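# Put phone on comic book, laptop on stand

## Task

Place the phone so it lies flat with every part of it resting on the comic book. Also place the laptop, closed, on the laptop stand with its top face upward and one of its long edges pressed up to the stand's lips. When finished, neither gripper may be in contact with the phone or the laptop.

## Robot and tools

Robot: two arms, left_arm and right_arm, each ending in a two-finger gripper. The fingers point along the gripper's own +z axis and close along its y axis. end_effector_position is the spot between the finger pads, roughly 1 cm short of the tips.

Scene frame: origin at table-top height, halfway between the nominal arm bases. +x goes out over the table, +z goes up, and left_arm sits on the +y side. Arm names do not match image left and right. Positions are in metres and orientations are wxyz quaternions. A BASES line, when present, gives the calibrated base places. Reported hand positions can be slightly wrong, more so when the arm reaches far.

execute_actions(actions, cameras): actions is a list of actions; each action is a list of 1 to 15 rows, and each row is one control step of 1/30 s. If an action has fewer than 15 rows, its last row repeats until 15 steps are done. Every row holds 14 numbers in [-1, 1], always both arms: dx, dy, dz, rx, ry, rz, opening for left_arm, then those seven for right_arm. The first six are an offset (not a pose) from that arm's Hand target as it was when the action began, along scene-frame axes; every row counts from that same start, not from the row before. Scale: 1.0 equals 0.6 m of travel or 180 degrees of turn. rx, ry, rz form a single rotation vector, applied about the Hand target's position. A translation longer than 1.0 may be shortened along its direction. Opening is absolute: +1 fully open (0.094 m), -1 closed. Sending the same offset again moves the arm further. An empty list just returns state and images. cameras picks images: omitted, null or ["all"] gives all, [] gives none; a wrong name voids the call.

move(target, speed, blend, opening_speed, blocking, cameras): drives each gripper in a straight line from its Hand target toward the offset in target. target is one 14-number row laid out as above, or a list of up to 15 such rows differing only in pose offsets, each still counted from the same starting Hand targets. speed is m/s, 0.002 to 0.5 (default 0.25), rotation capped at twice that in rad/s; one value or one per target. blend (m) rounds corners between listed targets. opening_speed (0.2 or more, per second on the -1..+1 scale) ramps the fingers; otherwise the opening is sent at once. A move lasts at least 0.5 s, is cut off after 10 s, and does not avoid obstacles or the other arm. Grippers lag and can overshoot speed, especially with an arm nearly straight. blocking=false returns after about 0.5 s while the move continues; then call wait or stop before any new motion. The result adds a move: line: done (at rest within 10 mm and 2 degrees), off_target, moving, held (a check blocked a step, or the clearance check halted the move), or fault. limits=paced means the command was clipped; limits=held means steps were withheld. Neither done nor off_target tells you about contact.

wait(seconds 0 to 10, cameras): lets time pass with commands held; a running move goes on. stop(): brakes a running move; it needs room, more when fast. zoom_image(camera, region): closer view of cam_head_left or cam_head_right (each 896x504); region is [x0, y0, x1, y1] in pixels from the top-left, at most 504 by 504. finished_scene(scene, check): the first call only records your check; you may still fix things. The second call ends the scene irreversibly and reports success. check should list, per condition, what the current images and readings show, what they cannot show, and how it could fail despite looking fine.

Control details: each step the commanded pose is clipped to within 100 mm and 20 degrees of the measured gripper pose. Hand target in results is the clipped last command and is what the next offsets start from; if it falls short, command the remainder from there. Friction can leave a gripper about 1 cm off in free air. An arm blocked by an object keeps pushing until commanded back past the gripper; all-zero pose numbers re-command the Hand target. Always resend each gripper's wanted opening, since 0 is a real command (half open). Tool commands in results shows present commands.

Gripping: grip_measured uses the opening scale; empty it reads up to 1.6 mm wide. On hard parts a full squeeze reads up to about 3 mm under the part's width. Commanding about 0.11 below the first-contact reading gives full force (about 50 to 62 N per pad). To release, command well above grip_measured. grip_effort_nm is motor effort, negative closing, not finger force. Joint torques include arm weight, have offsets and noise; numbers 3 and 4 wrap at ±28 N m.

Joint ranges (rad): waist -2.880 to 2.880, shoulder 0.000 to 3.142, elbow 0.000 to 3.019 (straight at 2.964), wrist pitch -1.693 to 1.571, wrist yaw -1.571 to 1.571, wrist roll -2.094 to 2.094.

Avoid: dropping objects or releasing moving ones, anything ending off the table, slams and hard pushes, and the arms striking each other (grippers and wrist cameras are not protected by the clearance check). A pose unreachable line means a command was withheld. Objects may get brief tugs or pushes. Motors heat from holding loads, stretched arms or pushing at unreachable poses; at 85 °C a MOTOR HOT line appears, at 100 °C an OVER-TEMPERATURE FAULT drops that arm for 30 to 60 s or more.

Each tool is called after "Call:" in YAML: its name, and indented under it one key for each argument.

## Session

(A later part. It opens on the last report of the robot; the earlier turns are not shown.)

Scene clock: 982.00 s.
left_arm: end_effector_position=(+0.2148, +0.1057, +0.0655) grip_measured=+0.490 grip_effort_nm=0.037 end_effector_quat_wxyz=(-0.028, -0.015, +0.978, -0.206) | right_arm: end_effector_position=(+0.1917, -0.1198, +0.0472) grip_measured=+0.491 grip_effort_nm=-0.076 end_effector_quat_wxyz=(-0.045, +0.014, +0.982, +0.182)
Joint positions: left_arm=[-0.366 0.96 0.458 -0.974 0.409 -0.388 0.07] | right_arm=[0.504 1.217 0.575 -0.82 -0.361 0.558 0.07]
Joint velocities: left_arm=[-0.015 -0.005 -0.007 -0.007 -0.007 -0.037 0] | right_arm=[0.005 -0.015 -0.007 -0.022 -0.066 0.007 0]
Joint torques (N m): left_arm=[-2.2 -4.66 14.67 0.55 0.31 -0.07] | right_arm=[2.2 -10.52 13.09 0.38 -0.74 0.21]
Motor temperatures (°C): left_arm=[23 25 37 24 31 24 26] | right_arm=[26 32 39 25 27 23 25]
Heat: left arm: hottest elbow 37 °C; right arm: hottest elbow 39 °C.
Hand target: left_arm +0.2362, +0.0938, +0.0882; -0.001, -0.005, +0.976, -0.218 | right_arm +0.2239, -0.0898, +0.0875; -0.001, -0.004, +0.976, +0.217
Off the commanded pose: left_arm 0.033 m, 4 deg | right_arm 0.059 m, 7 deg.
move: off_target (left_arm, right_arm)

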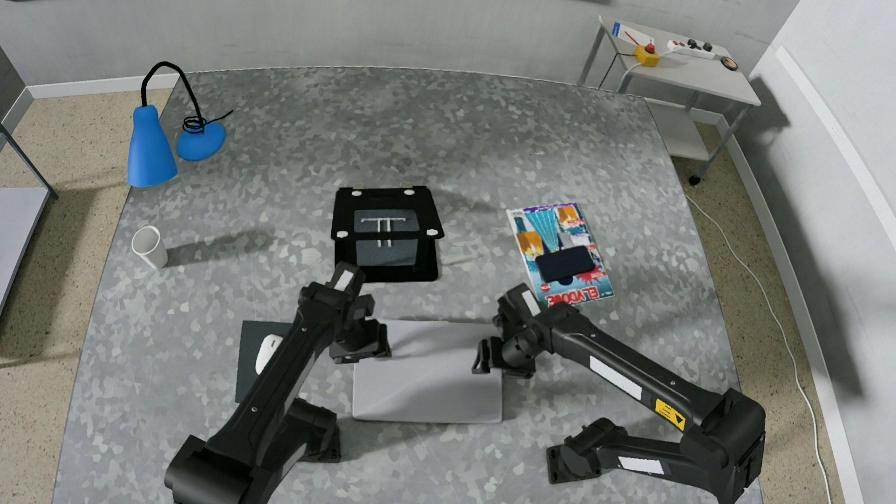

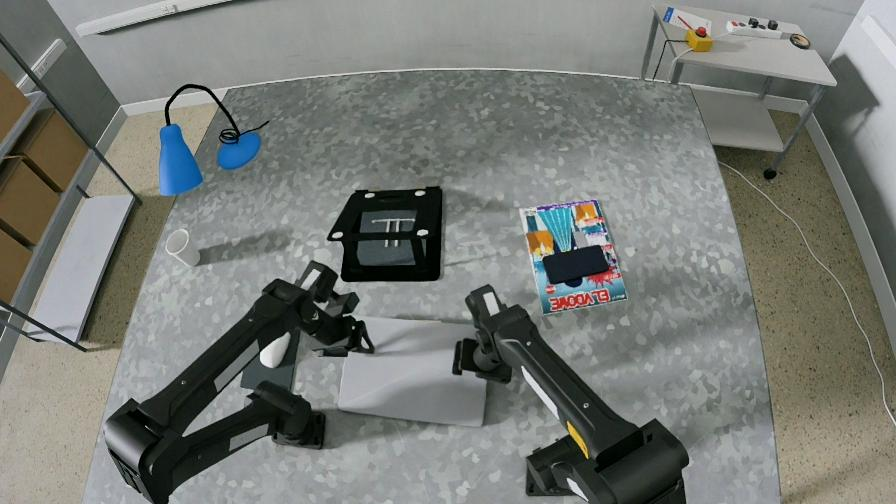

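Call:
zoom_image:
  camera: "cam_head_left"
  region: [320, 290, 440, 430]

Call:
zoom_image:
  camera: "cam_head_right"
  region: [300, 290, 420, 430]

Call:
zoom_image:
  camera: "cam_head_left"
  region: [440, 290, 560, 430]

Scaled by 3.600.

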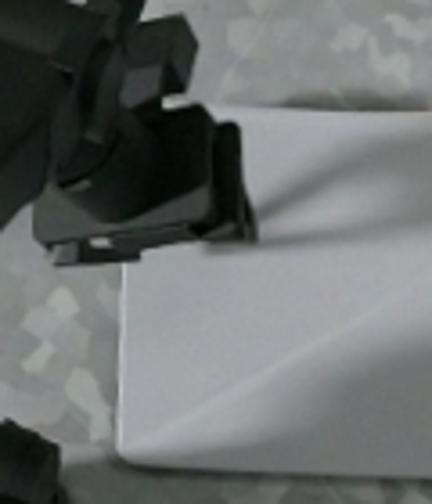

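Scaled by 3.600.

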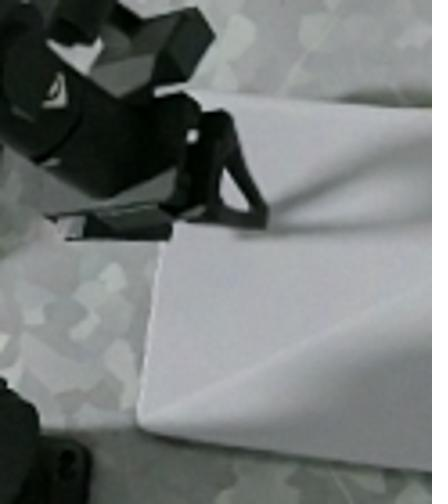

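Scaled by 3.600.

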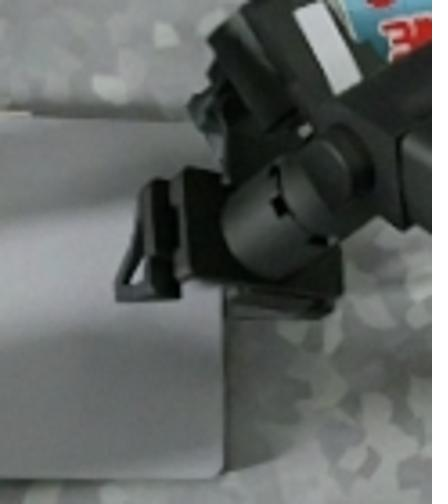

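Call:
move:
  target: [-0.02, -0.012, 0.0, 0,0,0, 0.49, 0.0, 0.012, 0.05, 0,0,0, 0.49]
  speed: 0.05

Call:
zoom_image:
  camera: "cam_head_left"
  region: [280, 280, 560, 440]

Call:
zoom_image:
  camera: "cam_head_right"
  region: [280, 280, 560, 440]

Scene clock: 999.03 s.
left_arm: end_effector_position=(+0.2093, +0.0961, +0.0712) grip_measured=+0.490 grip_effort_nm=0.037 end_effector_quat_wxyz=(-0.025, -0.014, +0.978, -0.209) | right_arm: end_effector_position=(+0.2075, -0.0966, +0.0910) grip_measured=+0.491 grip_effort_nm=-0.076 end_effector_quat_wxyz=(-0.026, +0.004, +0.979, +0.202)
Joint positions: left_arm=[-0.419 0.93 0.458 -0.974 0.406 -0.444 0.07] | right_arm=[0.537 1.174 0.669 -0.891 -0.374 0.584 0.07]
Joint velocities: left_arm=[-0.005 0.005 0.012 0.017 0.007 -0.022 0] | right_arm=[0.005 -0.015 0.007 -0.012 -0.066 -0.022 0]
Joint torques (N m): left_arm=[-2.96 -4.78 13.23 0.73 0.08 -0.03] | right_arm=[1.38 -9.52 11.73 -0.05 -0.08 0.17]
Motor temperatures (°C): left_arm=[23 25 40 24 31 24 26] | right_arm=[26 32 41 25 27 23 25]
Heat: left arm: hottest elbow 40 °C; right arm: hottest elbow 41 °C.
Hand target: left_arm +0.2241, +0.0867, +0.0883; +0.000, -0.005, +0.976, -0.218 | right_arm +0.2242, -0.0821, +0.1174; -0.001, -0.004, +0.976, +0.217
Off the commanded pose: left_arm 0.024 m, 3 deg | right_arm 0.034 m, 3 deg.
move: off_target (left_arm, right_arm)

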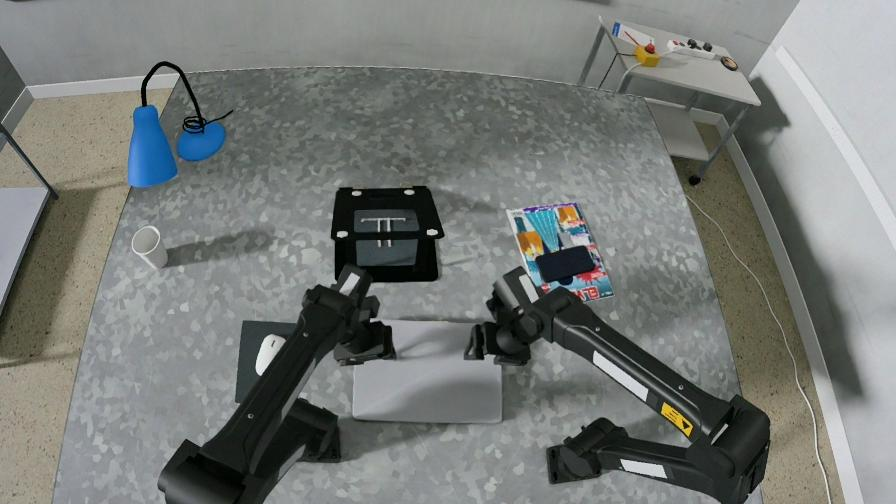

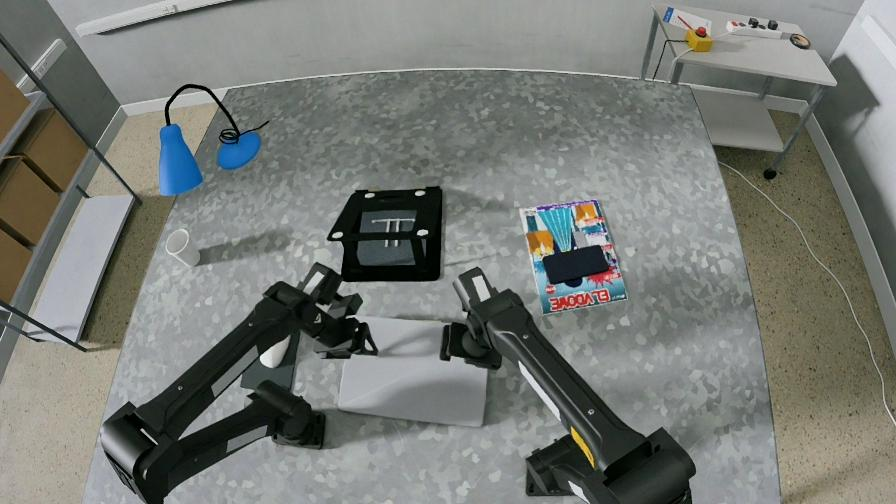

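Scaled by 1.800.

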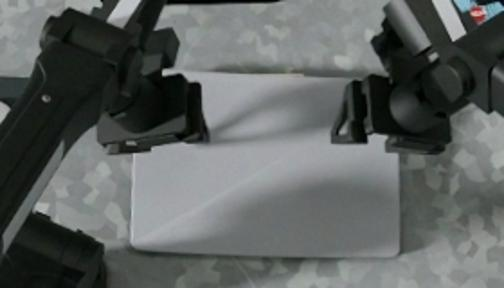

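Scaled by 1.800.

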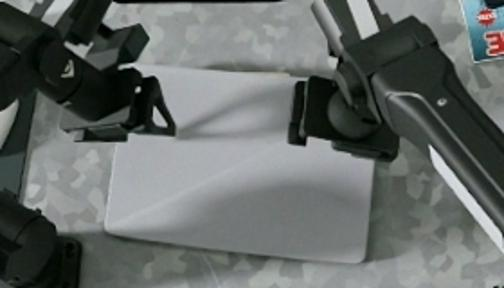

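Call:
move:
  target: [-0.045, 0.155, 0.0, -0.128,0,0, 0.1, -0.045, -0.165, -0.05, 0.128,0,0, 0.1]
  speed: 0.12

Call:
zoom_image:
  camera: "cam_head_left"
  region: [280, 280, 560, 440]

Call:
zoom_image:
  camera: "cam_head_right"
  region: [280, 280, 560, 440]

Scene clock: 1035.97 s.
left_arm: end_effector_position=(+0.1947, +0.1775, +0.0851) grip_measured=+0.102 grip_effort_nm=-0.085 end_effector_quat_wxyz=(-0.007, +0.003, +0.915, -0.403) | right_arm: end_effector_position=(+0.2006, -0.1795, +0.0961) grip_measured=+0.101 grip_effort_nm=-0.081 end_effector_quat_wxyz=(+0.018, -0.013, +0.913, +0.407)
Joint positions: left_arm=[0.332 1.055 0.429 -1.33 0.754 0.521 0.052] | right_arm=[0.015 1.081 0.493 -0.927 -0.839 0.016 0.052]
Joint velocities: left_arm=[0.015 -0.015 -0.002 -0.017 -0.022 0.022 0.001] | right_arm=[0.005 -0.024 0.002 -0.002 0.022 0.066 0]
Joint torques (N m): left_arm=[-0.03 -2.9 8.53 -0.8 0.48 0.11] | right_arm=[-0.38 -4.37 6.45 -0.08 -0.51 0.04]
Motor temperatures (°C): left_arm=[23 25 41 24 30 24 26] | right_arm=[26 33 43 25 26 23 25]
Heat: left arm: hottest elbow 41 °C; right arm: hottest elbow 43 °C.
Hand target: left_arm +0.1962, +0.1797, +0.0871; -0.008, -0.003, +0.913, -0.407 | right_arm +0.1968, -0.1824, +0.0900; +0.006, -0.004, +0.913, +0.408
Off the commanded pose: left_arm 0.005 m, 1 deg | right_arm 0.009 m, 2 deg.
move: done

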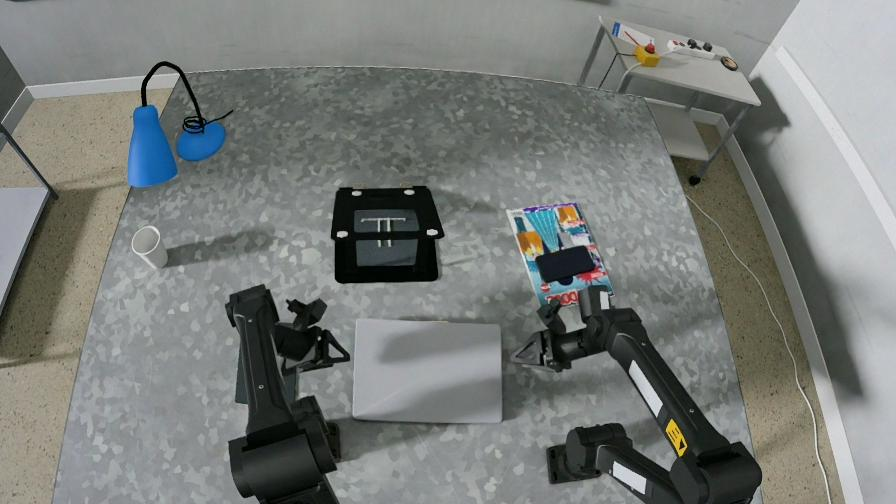

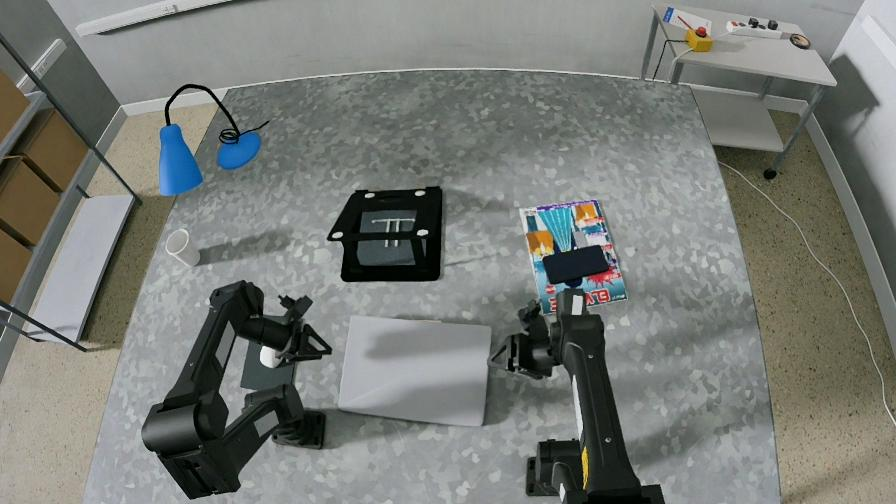

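Scaled by 1.800.

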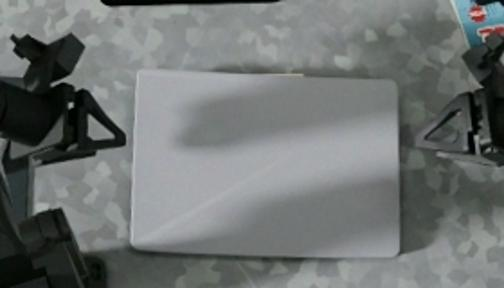

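Scaled by 1.800.

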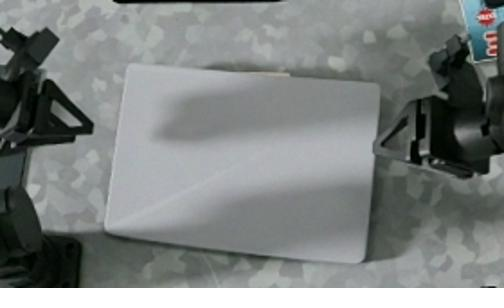

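Call:
zoom_image:
  camera: "cam_head_left"
  region: [345, 305, 515, 435]

Call:
zoom_image:
  camera: "cam_head_right"
  region: [330, 305, 500, 435]

Scaled by 2.965.

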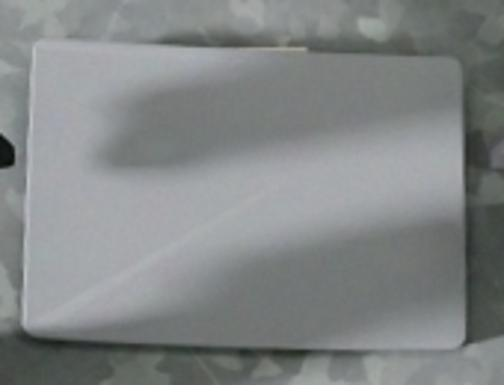

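Scaled by 2.965.

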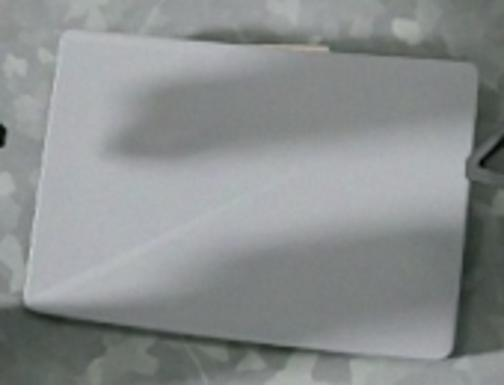

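Call:
move:
  target: [0.0, -0.015, -0.085, 0,0,0, 0.1, -0.005, 0.01, -0.095, 0,0,0, 0.1]
  speed: 0.06
  cameras: []

Scene clock: 1043.47 s.
left_arm: end_effector_position=(+0.2001, +0.1744, +0.0401) grip_measured=+0.102 grip_effort_nm=-0.085 end_effector_quat_wxyz=(+0.001, -0.004, +0.915, -0.404) | right_arm: end_effector_position=(+0.1986, -0.1796, +0.0399) grip_measured=+0.101 grip_effort_nm=-0.085 end_effector_quat_wxyz=(+0.018, -0.007, +0.913, +0.408)
Joint positions: left_arm=[0.314 1.191 0.36 -1.087 0.772 0.476 0.052] | right_arm=[0.015 1.233 0.402 -0.678 -0.839 0.033 0.052]
Joint velocities: left_arm=[-0.015 -0.015 0.002 -0.002 0.007 0.051 -0.001] | right_arm=[-0.005 0.005 -0.012 0.012 -0.007 0.022 -0.001]
Joint torques (N m): left_arm=[-2.49 -3.6 5.64 0.17 0.57 -0.02] | right_arm=[1.2 -5.07 4.88 0.59 -0.47 0.15]
Motor temperatures (°C): left_arm=[23 25 40 24 30 24 26] | right_arm=[26 32 43 25 26 23 25]
Heat: left arm: hottest elbow 40 °C; right arm: hottest elbow 43 °C.
Hand target: left_arm +0.1962, +0.1701, +0.0365; -0.008, -0.003, +0.913, -0.407 | right_arm +0.1926, -0.1772, +0.0329; +0.006, -0.004, +0.913, +0.408
Off the commanded pose: left_arm 0.007 m, 1 deg | right_arm 0.009 m, 1 deg.
move: done
No camera images: "cameras" was empty.

Call:
move:
  target: [-0.006, -0.045, -0.014, 0,0,0, 0.1, -0.002, 0.058, -0.012, 0,0,0, 0.1]
  speed: 0.04
  cameras: ["cam_head_left"]

Call:
zoom_image:
  camera: "cam_head_left"
  region: [310, 300, 540, 430]

Scene clock: 1047.73 s.
left_arm: end_effector_position=(+0.1952, +0.1465, +0.0289) grip_measured=+0.102 grip_effort_nm=-0.085 end_effector_quat_wxyz=(-0.009, -0.009, +0.913, -0.407) | right_arm: end_effector_position=(+0.1981, -0.1444, +0.0333) grip_measured=+0.101 grip_effort_nm=-0.081 end_effector_quat_wxyz=(+0.016, -0.006, +0.912, +0.410)
Joint positions: left_arm=[0.165 1.164 0.304 -0.935 0.815 0.27 0.052] | right_arm=[0.168 1.237 0.37 -0.476 -0.823 0.26 0.052]
Joint velocities: left_arm=[-0.005 -0.005 -0.012 -0.002 -0.007 -0.007 -0.002] | right_arm=[-0.005 0.005 -0.012 0.012 0.022 0.051 -0.001]
Joint torques (N m): left_arm=[-2.26 -5.6 5.57 0.27 0.57 0.01] | right_arm=[1.44 -5.25 4.82 0.99 -0.32 0.21]
Motor temperatures (°C): left_arm=[23 25 39 24 30 24 26] | right_arm=[26 32 42 25 26 23 25]
Heat: left arm: hottest elbow 39 °C; right arm: hottest elbow 42 °C.
Hand target: left_arm +0.1928, +0.1433, +0.0285; -0.007, -0.004, +0.913, -0.407 | right_arm +0.1911, -0.1424, +0.0254; +0.004, -0.004, +0.913, +0.408
Off the commanded pose: left_arm 0.004 m, 1 deg | right_arm 0.010 m, 1 deg.
move: done
Images, in order (width x height): cam_head_left 896x504.

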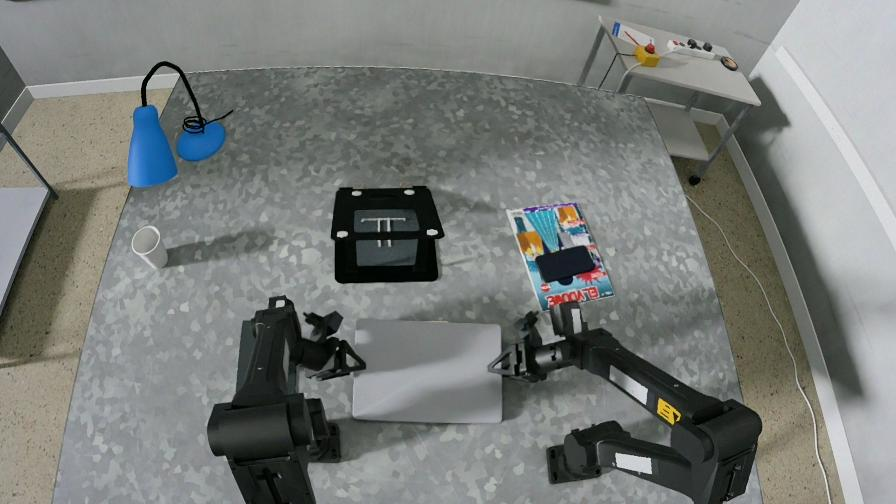

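Scaled by 2.191.

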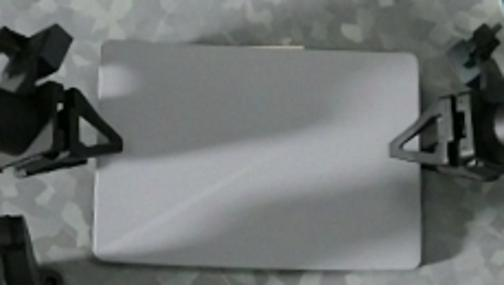

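Call:
move:
  target: [0, -0.025, -0.002, 0,0,0, 0.1, 0.0, 0.027, -0.010, 0,0,0, 0.1]
  speed: 0.03
  cameras: ["cam_head_left"]

Call:
zoom_image:
  camera: "cam_head_left"
  region: [310, 300, 540, 430]

Scene clock: 1051.47 s.
left_arm: end_effector_position=(+0.1957, +0.1314, +0.0279) grip_measured=+0.102 grip_effort_nm=-0.085 end_effector_quat_wxyz=(-0.009, -0.010, +0.913, -0.407) | right_arm: end_effector_position=(+0.2005, -0.1291, +0.0306) grip_measured=+0.101 grip_effort_nm=-0.066 end_effector_quat_wxyz=(+0.017, -0.003, +0.911, +0.412)
Joint positions: left_arm=[0.075 1.128 0.283 -0.852 0.831 0.138 0.052] | right_arm=[0.231 1.253 0.364 -0.382 -0.809 0.358 0.052]
Joint velocities: left_arm=[-0.005 -0.005 -0.002 -0.037 -0.007 0.007 0] | right_arm=[0.015 -0.015 0.002 0.002 -0.051 0.022 0.001]
Joint torques (N m): left_arm=[-2.9 -5.54 6.06 0.68 0.53 0.01] | right_arm=[1.9 -4.78 4.37 1.4 -0.21 0.11]
Motor temperatures (°C): left_arm=[23 25 39 24 30 24 26] | right_arm=[26 32 42 25 26 23 25]
Heat: left arm: hottest elbow 39 °C; right arm: hottest elbow 42 °C.
Hand target: left_arm +0.1931, +0.1284, +0.0275; -0.006, -0.004, +0.913, -0.407 | right_arm +0.1909, -0.1263, +0.0191; +0.004, -0.005, +0.913, +0.408
Off the commanded pose: left_arm 0.004 m, 1 deg | right_arm 0.015 m, 2 deg.
move: off_target (right_arm)
Images, in order (width x height): cam_head_left 896x504.

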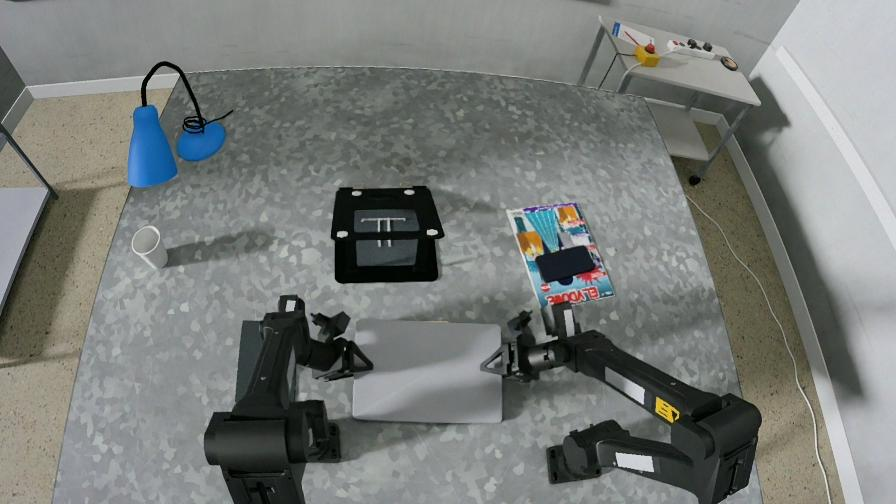

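Scaled by 2.191.

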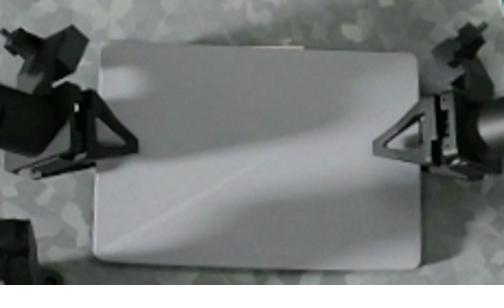

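Call:
move:
  target: [0, -0.03, -0.004, 0,0,0, 0.1, 0.0, 0.033, 0.0, 0,0,0, 0.1]
  speed: 0.03
  cameras: ["cam_head_left"]

Call:
zoom_image:
  camera: "cam_head_left"
  region: [310, 300, 540, 430]

Scene clock: 1054.60 s.
left_arm: end_effector_position=(+0.1985, +0.1250, +0.0257) grip_measured=+0.102 grip_effort_nm=-0.090 end_effector_quat_wxyz=(-0.002, -0.020, +0.920, -0.392) | right_arm: end_effector_position=(+0.2028, -0.1247, +0.0301) grip_measured=+0.101 grip_effort_nm=-0.071 end_effector_quat_wxyz=(+0.019, +0.019, +0.914, +0.405)
Joint positions: left_arm=[0.012 1.081 0.266 -0.78 0.804 0.007 0.052] | right_arm=[0.259 1.242 0.357 -0.341 -0.776 0.448 0.052]
Joint velocities: left_arm=[-0.005 -0.005 0.027 0.007 0.022 -0.037 0] | right_arm=[-0.005 -0.005 0.007 -0.002 0.007 -0.066 0.001]
Joint torques (N m): left_arm=[-4.48 -3.9 5.83 1.77 1.79 -0.15] | right_arm=[5.19 -3.66 4.88 2.55 -0.52 0.24]
Motor temperatures (°C): left_arm=[23 25 38 24 30 24 26] | right_arm=[26 32 41 25 26 23 25]
Heat: left arm: hottest elbow 38 °C; right arm: hottest elbow 41 °C.
Hand target: left_arm +0.1931, +0.1104, +0.0253; -0.006, -0.004, +0.913, -0.407 | right_arm +0.1908, -0.1064, +0.0189; +0.003, -0.005, +0.913, +0.408
Off the commanded pose: left_arm 0.016 m, 3 deg | right_arm 0.024 m, 3 deg.
move: off_target (left_arm, right_arm)
Images, in order (width x height): cam_head_left 896x504.

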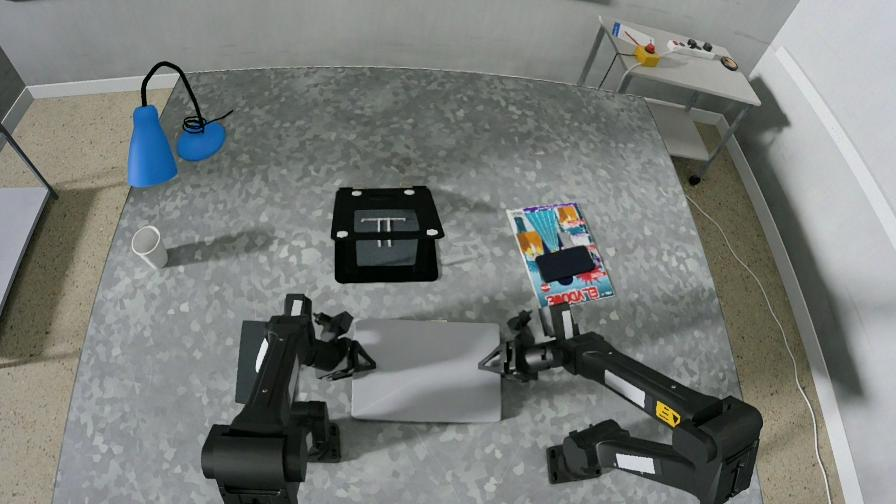

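Scaled by 2.191.

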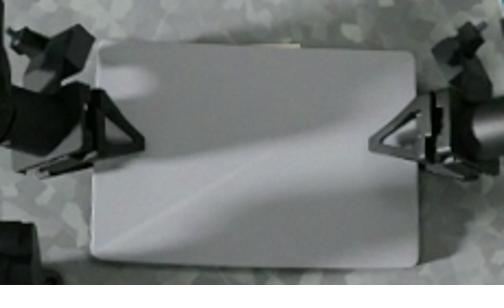

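Call:
move:
  target: [0, 0, 0, 0,0,0, -0.5, 0.0, 0, 0.0, 0,0,0, -0.5]
  speed: 0.03
  opening_speed: 0.5
  cameras: ["cam_head_left"]

Call:
zoom_image:
  camera: "cam_head_left"
  region: [310, 300, 540, 430]

Scene clock: 1059.17 s.
left_arm: end_effector_position=(+0.2002, +0.1293, +0.0206) grip_measured=-0.257 grip_effort_nm=-0.984 end_effector_quat_wxyz=(+0.007, -0.011, +0.927, -0.375) | right_arm: end_effector_position=(+0.2027, -0.1283, +0.0252) grip_measured=-0.258 grip_effort_nm=-1.028 end_effector_quat_wxyz=(+0.027, +0.016, +0.919, +0.393)
Joint positions: left_arm=[0.012 1.08 0.263 -0.763 0.769 0.021 0.035] | right_arm=[0.259 1.242 0.348 -0.331 -0.749 0.437 0.035]
Joint velocities: left_arm=[-0.005 0.005 -0.007 0.012 0.066 -0.007 -0.001] | right_arm=[0.005 0.005 -0.002 0.002 0.066 0.007 -0.001]
Joint torques (N m): left_arm=[-5.19 -3.84 6.3 0.95 3.07 -0.3] | right_arm=[5.19 -3.37 5.45 2.11 -1.42 0.32]
Motor temperatures (°C): left_arm=[23 25 38 24 32 24 26] | right_arm=[26 32 41 25 26 23 25]
Heat: left arm: hottest elbow 38 °C; right arm: hottest elbow 41 °C.
Hand target: left_arm +0.1932, +0.1104, +0.0254; -0.005, -0.004, +0.913, -0.407 | right_arm +0.1908, -0.1064, +0.0188; +0.003, -0.005, +0.913, +0.408
Off the commanded pose: left_arm 0.021 m, 4 deg | right_arm 0.026 m, 4 deg.
move: off_target (left_arm, right_arm)
Images, in order (width x height): cam_head_left 896x504.

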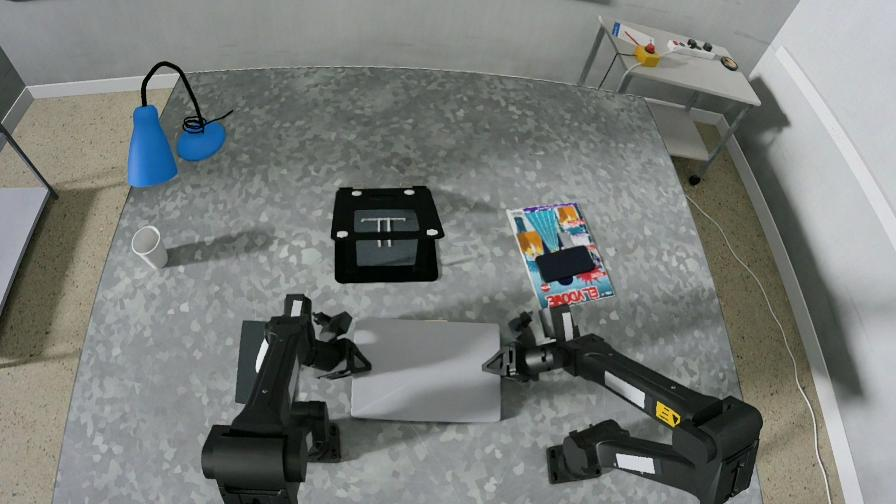

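Scaled by 2.191.

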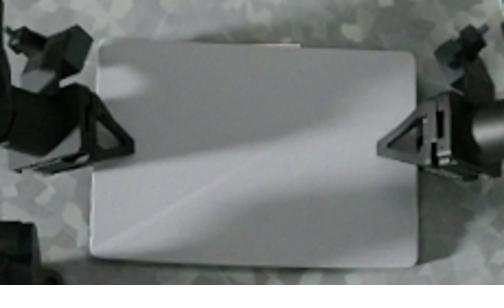

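Call:
move:
  target: [0.03, 0, 0.08, 0,0,0, -0.5, 0.03, 0, 0.09, 0,0,0, -0.5]
  speed: 0.05

Call:
zoom_image:
  camera: "cam_head_left"
  region: [310, 300, 540, 430]

Scene clock: 1064.07 s.
left_arm: end_effector_position=(+0.1769, +0.1273, +0.0353) grip_measured=-0.316 grip_effort_nm=-0.994 end_effector_quat_wxyz=(-0.038, -0.030, +0.923, -0.381) | right_arm: end_effector_position=(+0.1815, -0.1331, +0.0372) grip_measured=-0.260 grip_effort_nm=-1.038 end_effector_quat_wxyz=(-0.024, +0.036, +0.924, +0.381)
Joint positions: left_arm=[0.013 1.01 0.272 -0.941 0.779 0.022 0.032] | right_arm=[0.259 1.176 0.371 -0.535 -0.756 0.434 0.035]
Joint velocities: left_arm=[-0.015 -0.005 -0.017 -0.007 -0.037 -0.081 0] | right_arm=[-0.005 0.005 -0.002 -0.007 -0.139 -0.037 -0.001]
Joint torques (N m): left_arm=[-4.89 -5.25 15.77 -0.18 2.88 -0.22] | right_arm=[3.78 -7.71 12.03 0.4 -1.53 0.14]
Motor temperatures (°C): left_arm=[23 25 38 24 36 24 27] | right_arm=[26 32 41 25 27 23 25]
Heat: left arm: hottest elbow 38 °C; right arm: hottest elbow 41 °C.
Hand target: left_arm +0.2113, +0.1107, +0.0730; -0.006, -0.004, +0.913, -0.407 | right_arm +0.2096, -0.1058, +0.0726; +0.003, -0.005, +0.913, +0.408
Off the commanded pose: left_arm 0.054 m, 6 deg | right_arm 0.052 m, 7 deg.
move: off_target (left_arm, right_arm)

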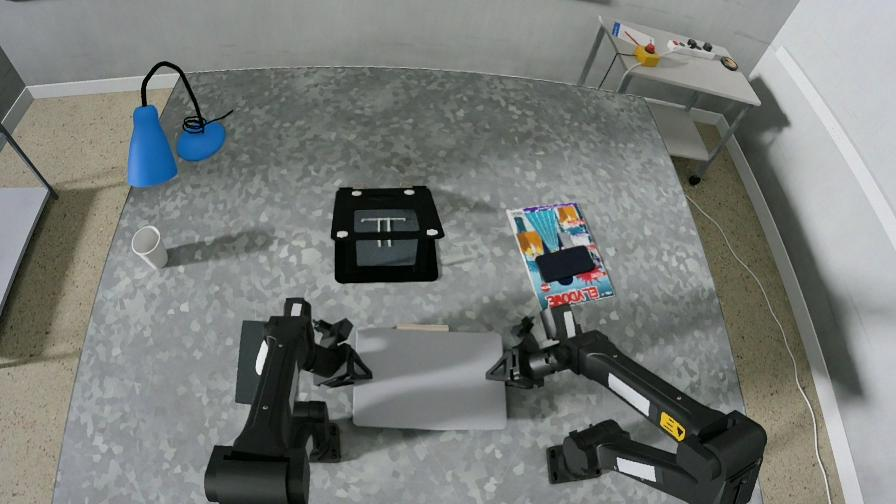

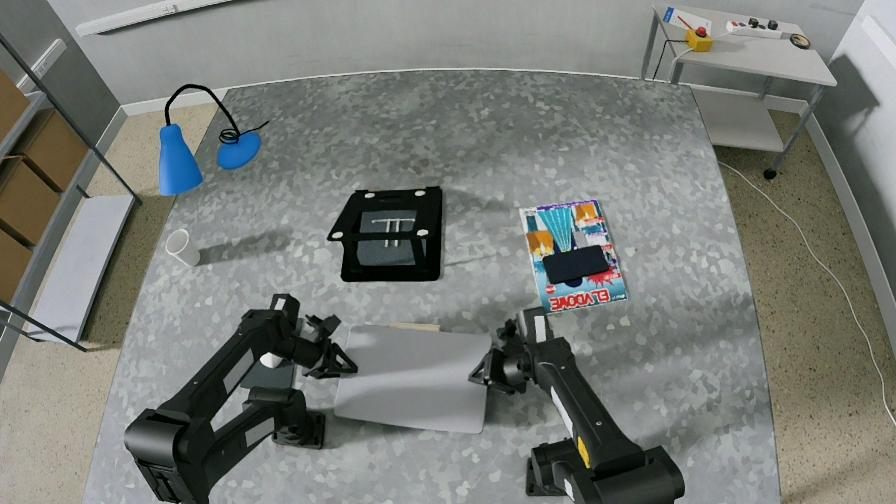

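Scaled by 2.191.

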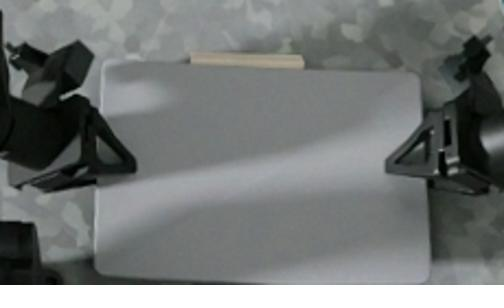

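Call:
move:
  target: [0.0, 0.01, 0.05, 0,0,0, -0.6, 0.0, -0.01, 0.05, 0,0,0, -0.6]
  speed: 0.05

Call:
zoom_image:
  camera: "cam_head_left"
  region: [310, 300, 540, 430]

Scene clock: 1070.23 s.
left_arm: end_effector_position=(+0.1709, +0.1265, +0.0575) grip_measured=-0.337 grip_effort_nm=-1.004 end_effector_quat_wxyz=(-0.057, -0.037, +0.921, -0.383) | right_arm: end_effector_position=(+0.1759, -0.1349, +0.0597) grip_measured=-0.260 grip_effort_nm=-1.038 end_effector_quat_wxyz=(-0.043, +0.050, +0.923, +0.379)
Joint positions: left_arm=[0.013 0.944 0.311 -1.087 0.784 0.023 0.031] | right_arm=[0.255 1.102 0.407 -0.681 -0.762 0.445 0.035]
Joint velocities: left_arm=[-0.024 -0.015 -0.007 0.002 -0.022 -0.037 0.001] | right_arm=[-0.015 0.015 -0.007 -0.002 -0.051 -0.037 -0.001]
Joint torques (N m): left_arm=[-3.02 -5.07 17.8 -0.53 2.55 0.14] | right_arm=[2.78 -7.82 13.38 0.42 -1.43 -0.19]
Motor temperatures (°C): left_arm=[23 25 38 24 38 24 27] | right_arm=[26 32 43 25 28 23 25]
Heat: left arm: hottest elbow 38 °C; right arm: hottest elbow 43 °C.
Hand target: left_arm +0.2114, +0.1169, +0.1027; -0.006, -0.004, +0.913, -0.407 | right_arm +0.2102, -0.1113, +0.1028; +0.004, -0.005, +0.913, +0.408
Off the commanded pose: left_arm 0.062 m, 8 deg | right_arm 0.059 m, 9 deg.
move: off_target (left_arm, right_arm)

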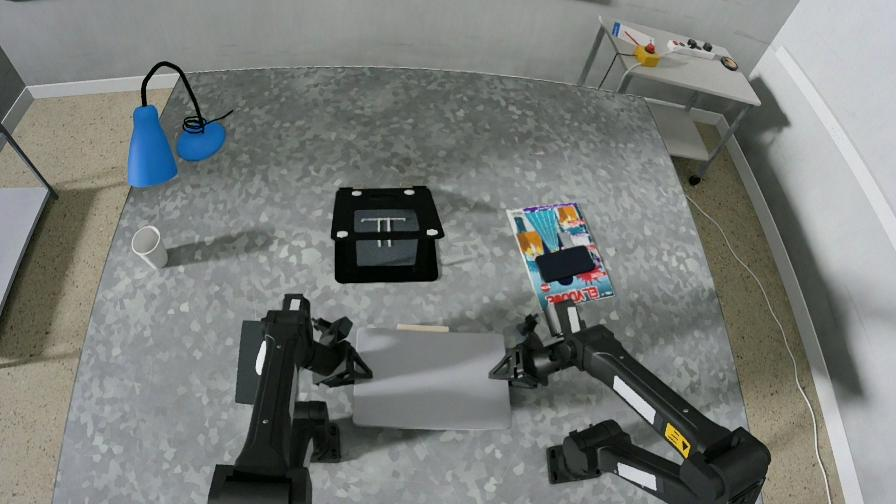

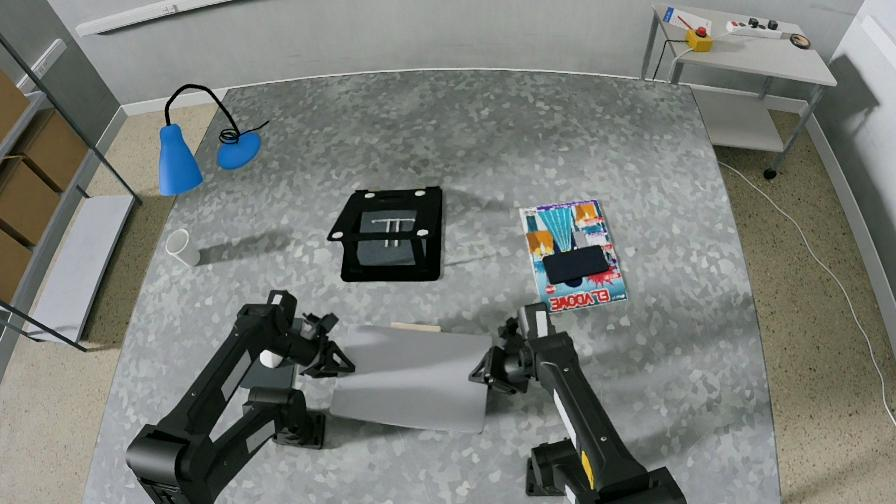

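Scaled by 2.191.

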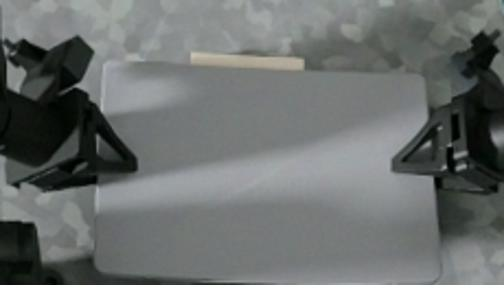

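Call:
move:
  target: [0.02, 0.0, 0.05, -0.06,0,0, -0.8, 0.02, 0.0, 0.05, 0.06,0,0, -0.8]
  speed: 0.06

Call:
zoom_image:
  camera: "cam_head_left"
  region: [310, 300, 540, 430]

Scene clock: 1076.87 s.
left_arm: end_effector_position=(+0.2020, +0.1266, +0.1006) grip_measured=-0.519 grip_effort_nm=-0.989 end_effector_quat_wxyz=(-0.022, -0.013, +0.885, -0.464) | right_arm: end_effector_position=(+0.1859, -0.1382, +0.0839) grip_measured=-0.331 grip_effort_nm=-1.038 end_effector_quat_wxyz=(-0.035, +0.055, +0.888, +0.456)
Joint positions: left_arm=[0.119 1.02 0.41 -1.215 0.943 0.248 0.023] | right_arm=[0.151 1.096 0.41 -0.69 -0.936 0.378 0.031]
Joint velocities: left_arm=[-0.005 0.015 -0.017 0.012 -0.037 0.022 0] | right_arm=[-0.005 -0.024 0.002 -0.002 0.007 0.022 0]
Joint torques (N m): left_arm=[-3.14 -4.01 14.53 -1.21 3.07 -0.03] | right_arm=[3.25 -6.83 14.37 0.58 -2.54 -0.09]
Motor temperatures (°C): left_arm=[23 25 39 24 41 24 27] | right_arm=[26 32 44 25 30 23 26]
Heat: left arm: hottest wrist yaw 41 °C; right arm: hottest elbow 44 °C.
Hand target: left_arm +0.2228, +0.1168, +0.1326; -0.008, -0.002, +0.871, -0.491 | right_arm +0.2225, -0.1116, +0.1329; +0.005, -0.004, +0.871, +0.492
Off the commanded pose: left_arm 0.040 m, 4 deg | right_arm 0.067 m, 9 deg.
move: off_target (left_arm, right_arm)

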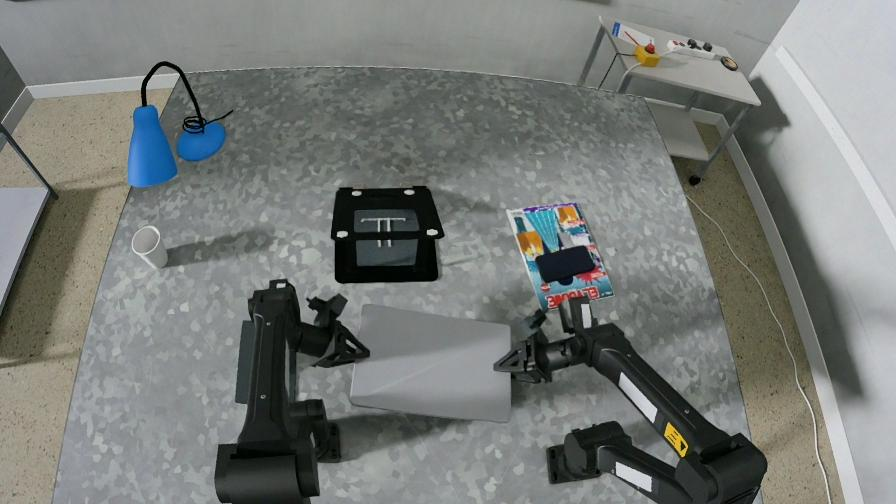

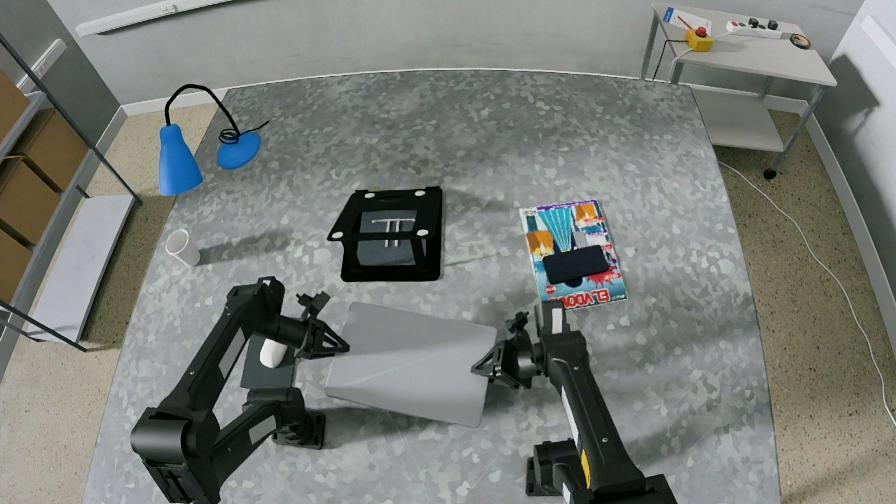

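Scaled by 2.191.

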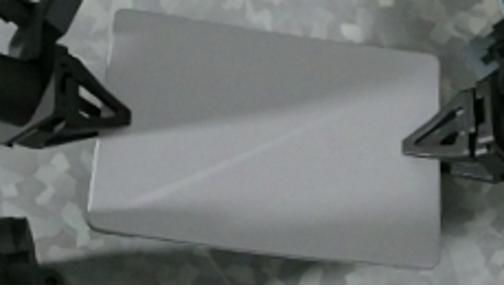

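Call:
move:
  target: [0.0, 0.008, 0.02, -0.07,0,0, -1, 0.03, -0.008, 0.05, 0.07,0,0, -1]
  speed: 0.06

Call:
zoom_image:
  camera: "cam_head_left"
  region: [310, 300, 540, 430]

Scene clock: 1082.60 s.
left_arm: end_effector_position=(+0.2221, +0.1325, +0.1282) grip_measured=-0.609 grip_effort_nm=-1.009 end_effector_quat_wxyz=(-0.001, -0.009, +0.826, -0.564) | right_arm: end_effector_position=(+0.2018, -0.1388, +0.1179) grip_measured=-0.519 grip_effort_nm=-1.028 end_effector_quat_wxyz=(-0.025, +0.047, +0.829, +0.556)
Joint positions: left_arm=[0.234 1.207 0.474 -1.406 1.124 0.603 0.018] | right_arm=[0.057 1.136 0.434 -0.688 -1.174 0.297 0.023]
Joint velocities: left_arm=[-0.005 -0.005 0.002 -0.007 -0.022 0.037 0] | right_arm=[-0.015 -0.015 -0.007 0.007 -0.007 0.007 0]
Joint torques (N m): left_arm=[-5.01 -5.77 8.75 -2.69 2.29 0.32] | right_arm=[3.43 -6.12 14.37 1.18 -2.51 0.23]
Motor temperatures (°C): left_arm=[23 25 39 24 42 24 27] | right_arm=[26 32 45 25 33 23 26]
Heat: left arm: hottest wrist yaw 42 °C; right arm: hottest elbow 45 °C.
Hand target: left_arm +0.2216, +0.1212, +0.1447; -0.011, +0.000, +0.811, -0.584 | right_arm +0.2407, -0.1168, +0.1628; +0.007, -0.003, +0.811, +0.584
Off the commanded pose: left_arm 0.020 m, 3 deg | right_arm 0.063 m, 8 deg.
move: off_target (left_arm, right_arm)

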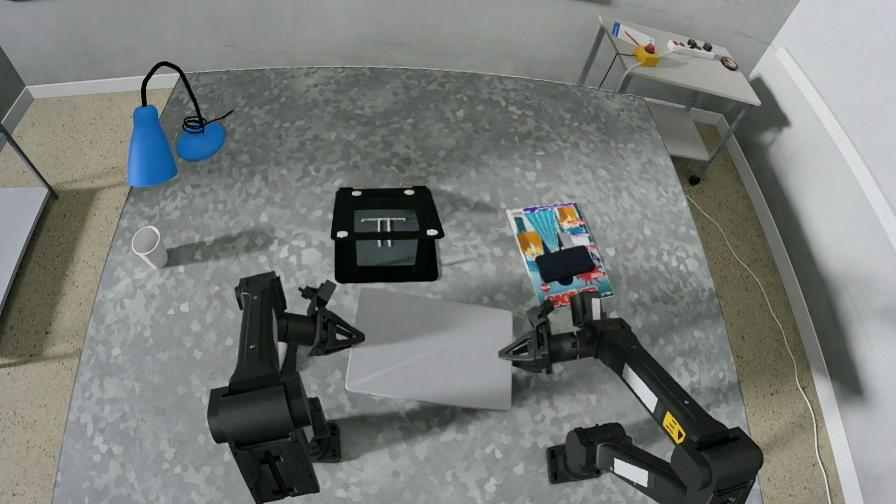

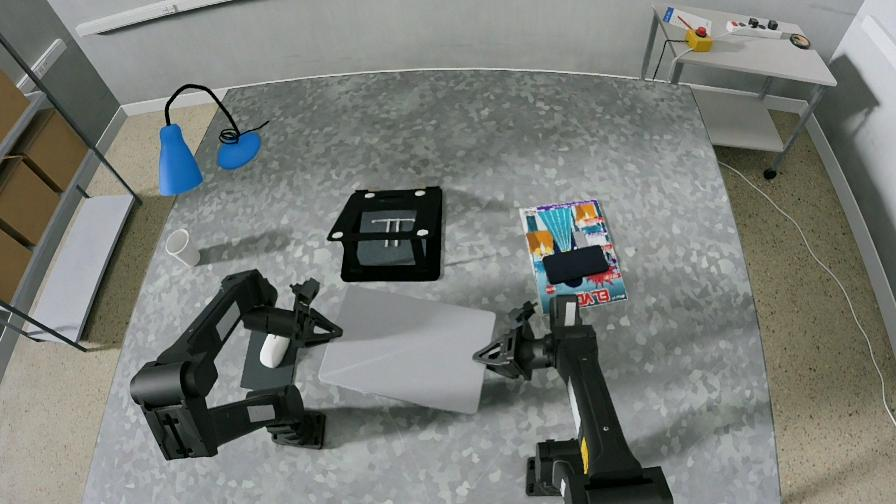

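Scaled by 2.191.

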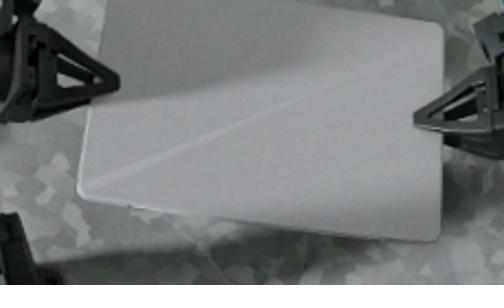

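Call:
move:
  target: [0.05, 0.02, 0.09, -0.04,0,0, -1, 0.07, -0.015, 0.08, 0.04,0,0, -1]
  speed: 0.08

Call:
zoom_image:
  camera: "cam_head_left"
  region: [310, 280, 540, 410]

Scene clock: 1090.63 s.
left_arm: end_effector_position=(+0.2462, +0.1378, +0.1745) grip_measured=-0.636 grip_effort_nm=-1.004 end_effector_quat_wxyz=(+0.002, -0.035, +0.794, -0.607) | right_arm: end_effector_position=(+0.2534, -0.1388, +0.1713) grip_measured=-0.612 grip_effort_nm=-1.033 end_effector_quat_wxyz=(-0.010, +0.032, +0.784, +0.619)
Joint positions: left_arm=[0.261 1.24 0.575 -1.629 1.213 0.715 0.017] | right_arm=[0.017 1.22 0.588 -0.745 -1.332 0.255 0.018]
Joint velocities: left_arm=[0.005 -0.005 -0.012 0.002 -0.007 0.066 0.001] | right_arm=[-0.015 -0.015 -0.017 0.002 -0.022 -0.066 -0.001]
Joint torques (N m): left_arm=[-3.72 -9.17 10.95 -2.63 1.31 0.18] | right_arm=[2.49 -7.88 14.15 0.39 -1.76 0.3]
Motor temperatures (°C): left_arm=[23 25 38 24 42 24 28] | right_arm=[26 32 48 25 35 23 26]
Heat: left arm: hottest wrist yaw 42 °C; right arm: hottest elbow 48 °C.
Hand target: left_arm +0.2511, +0.1336, +0.1986; -0.011, +0.001, +0.773, -0.634 | right_arm +0.2835, -0.1258, +0.2102; +0.009, -0.003, +0.773, +0.634
Off the commanded pose: left_arm 0.025 m, 6 deg | right_arm 0.051 m, 5 deg.
joint sent to its limit (left arm) — joint 4 (wrist pitch), lower limit. The joint targets are off in orientation, not in position.
move: off_target (left_arm, right_arm)

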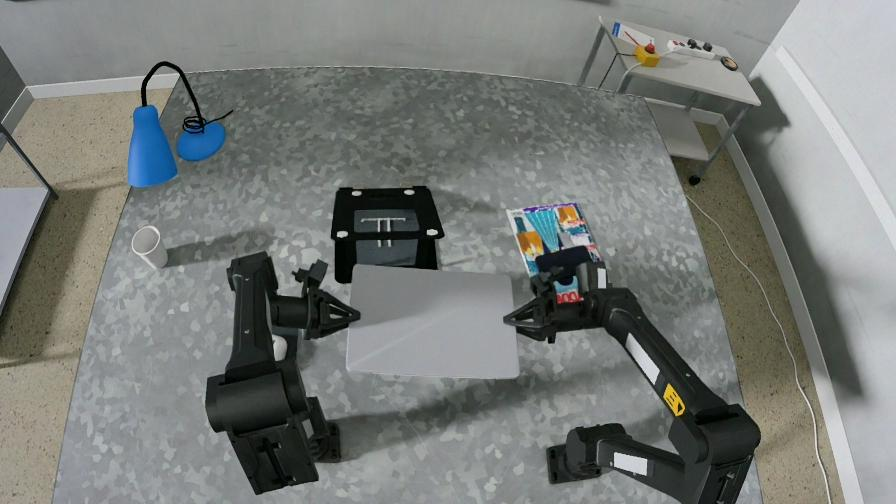

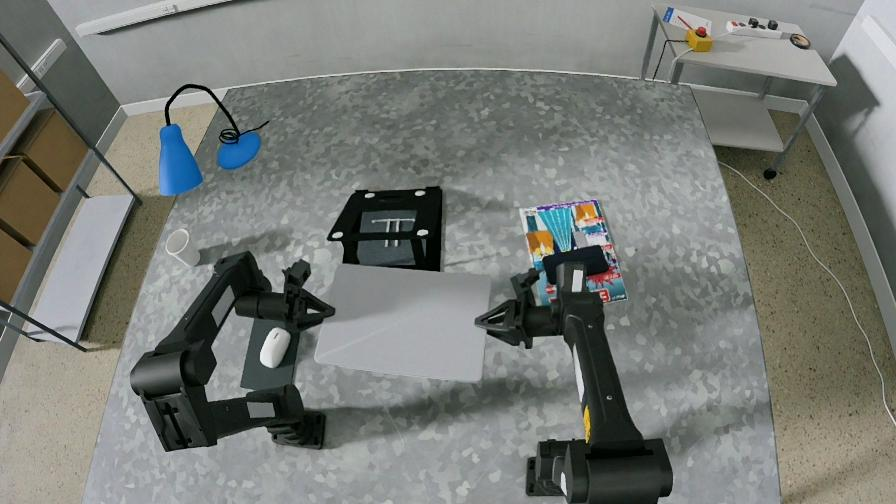

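Scaled by 2.191.

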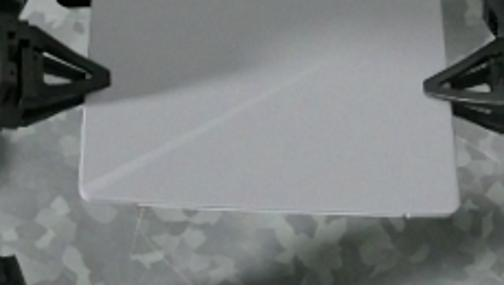

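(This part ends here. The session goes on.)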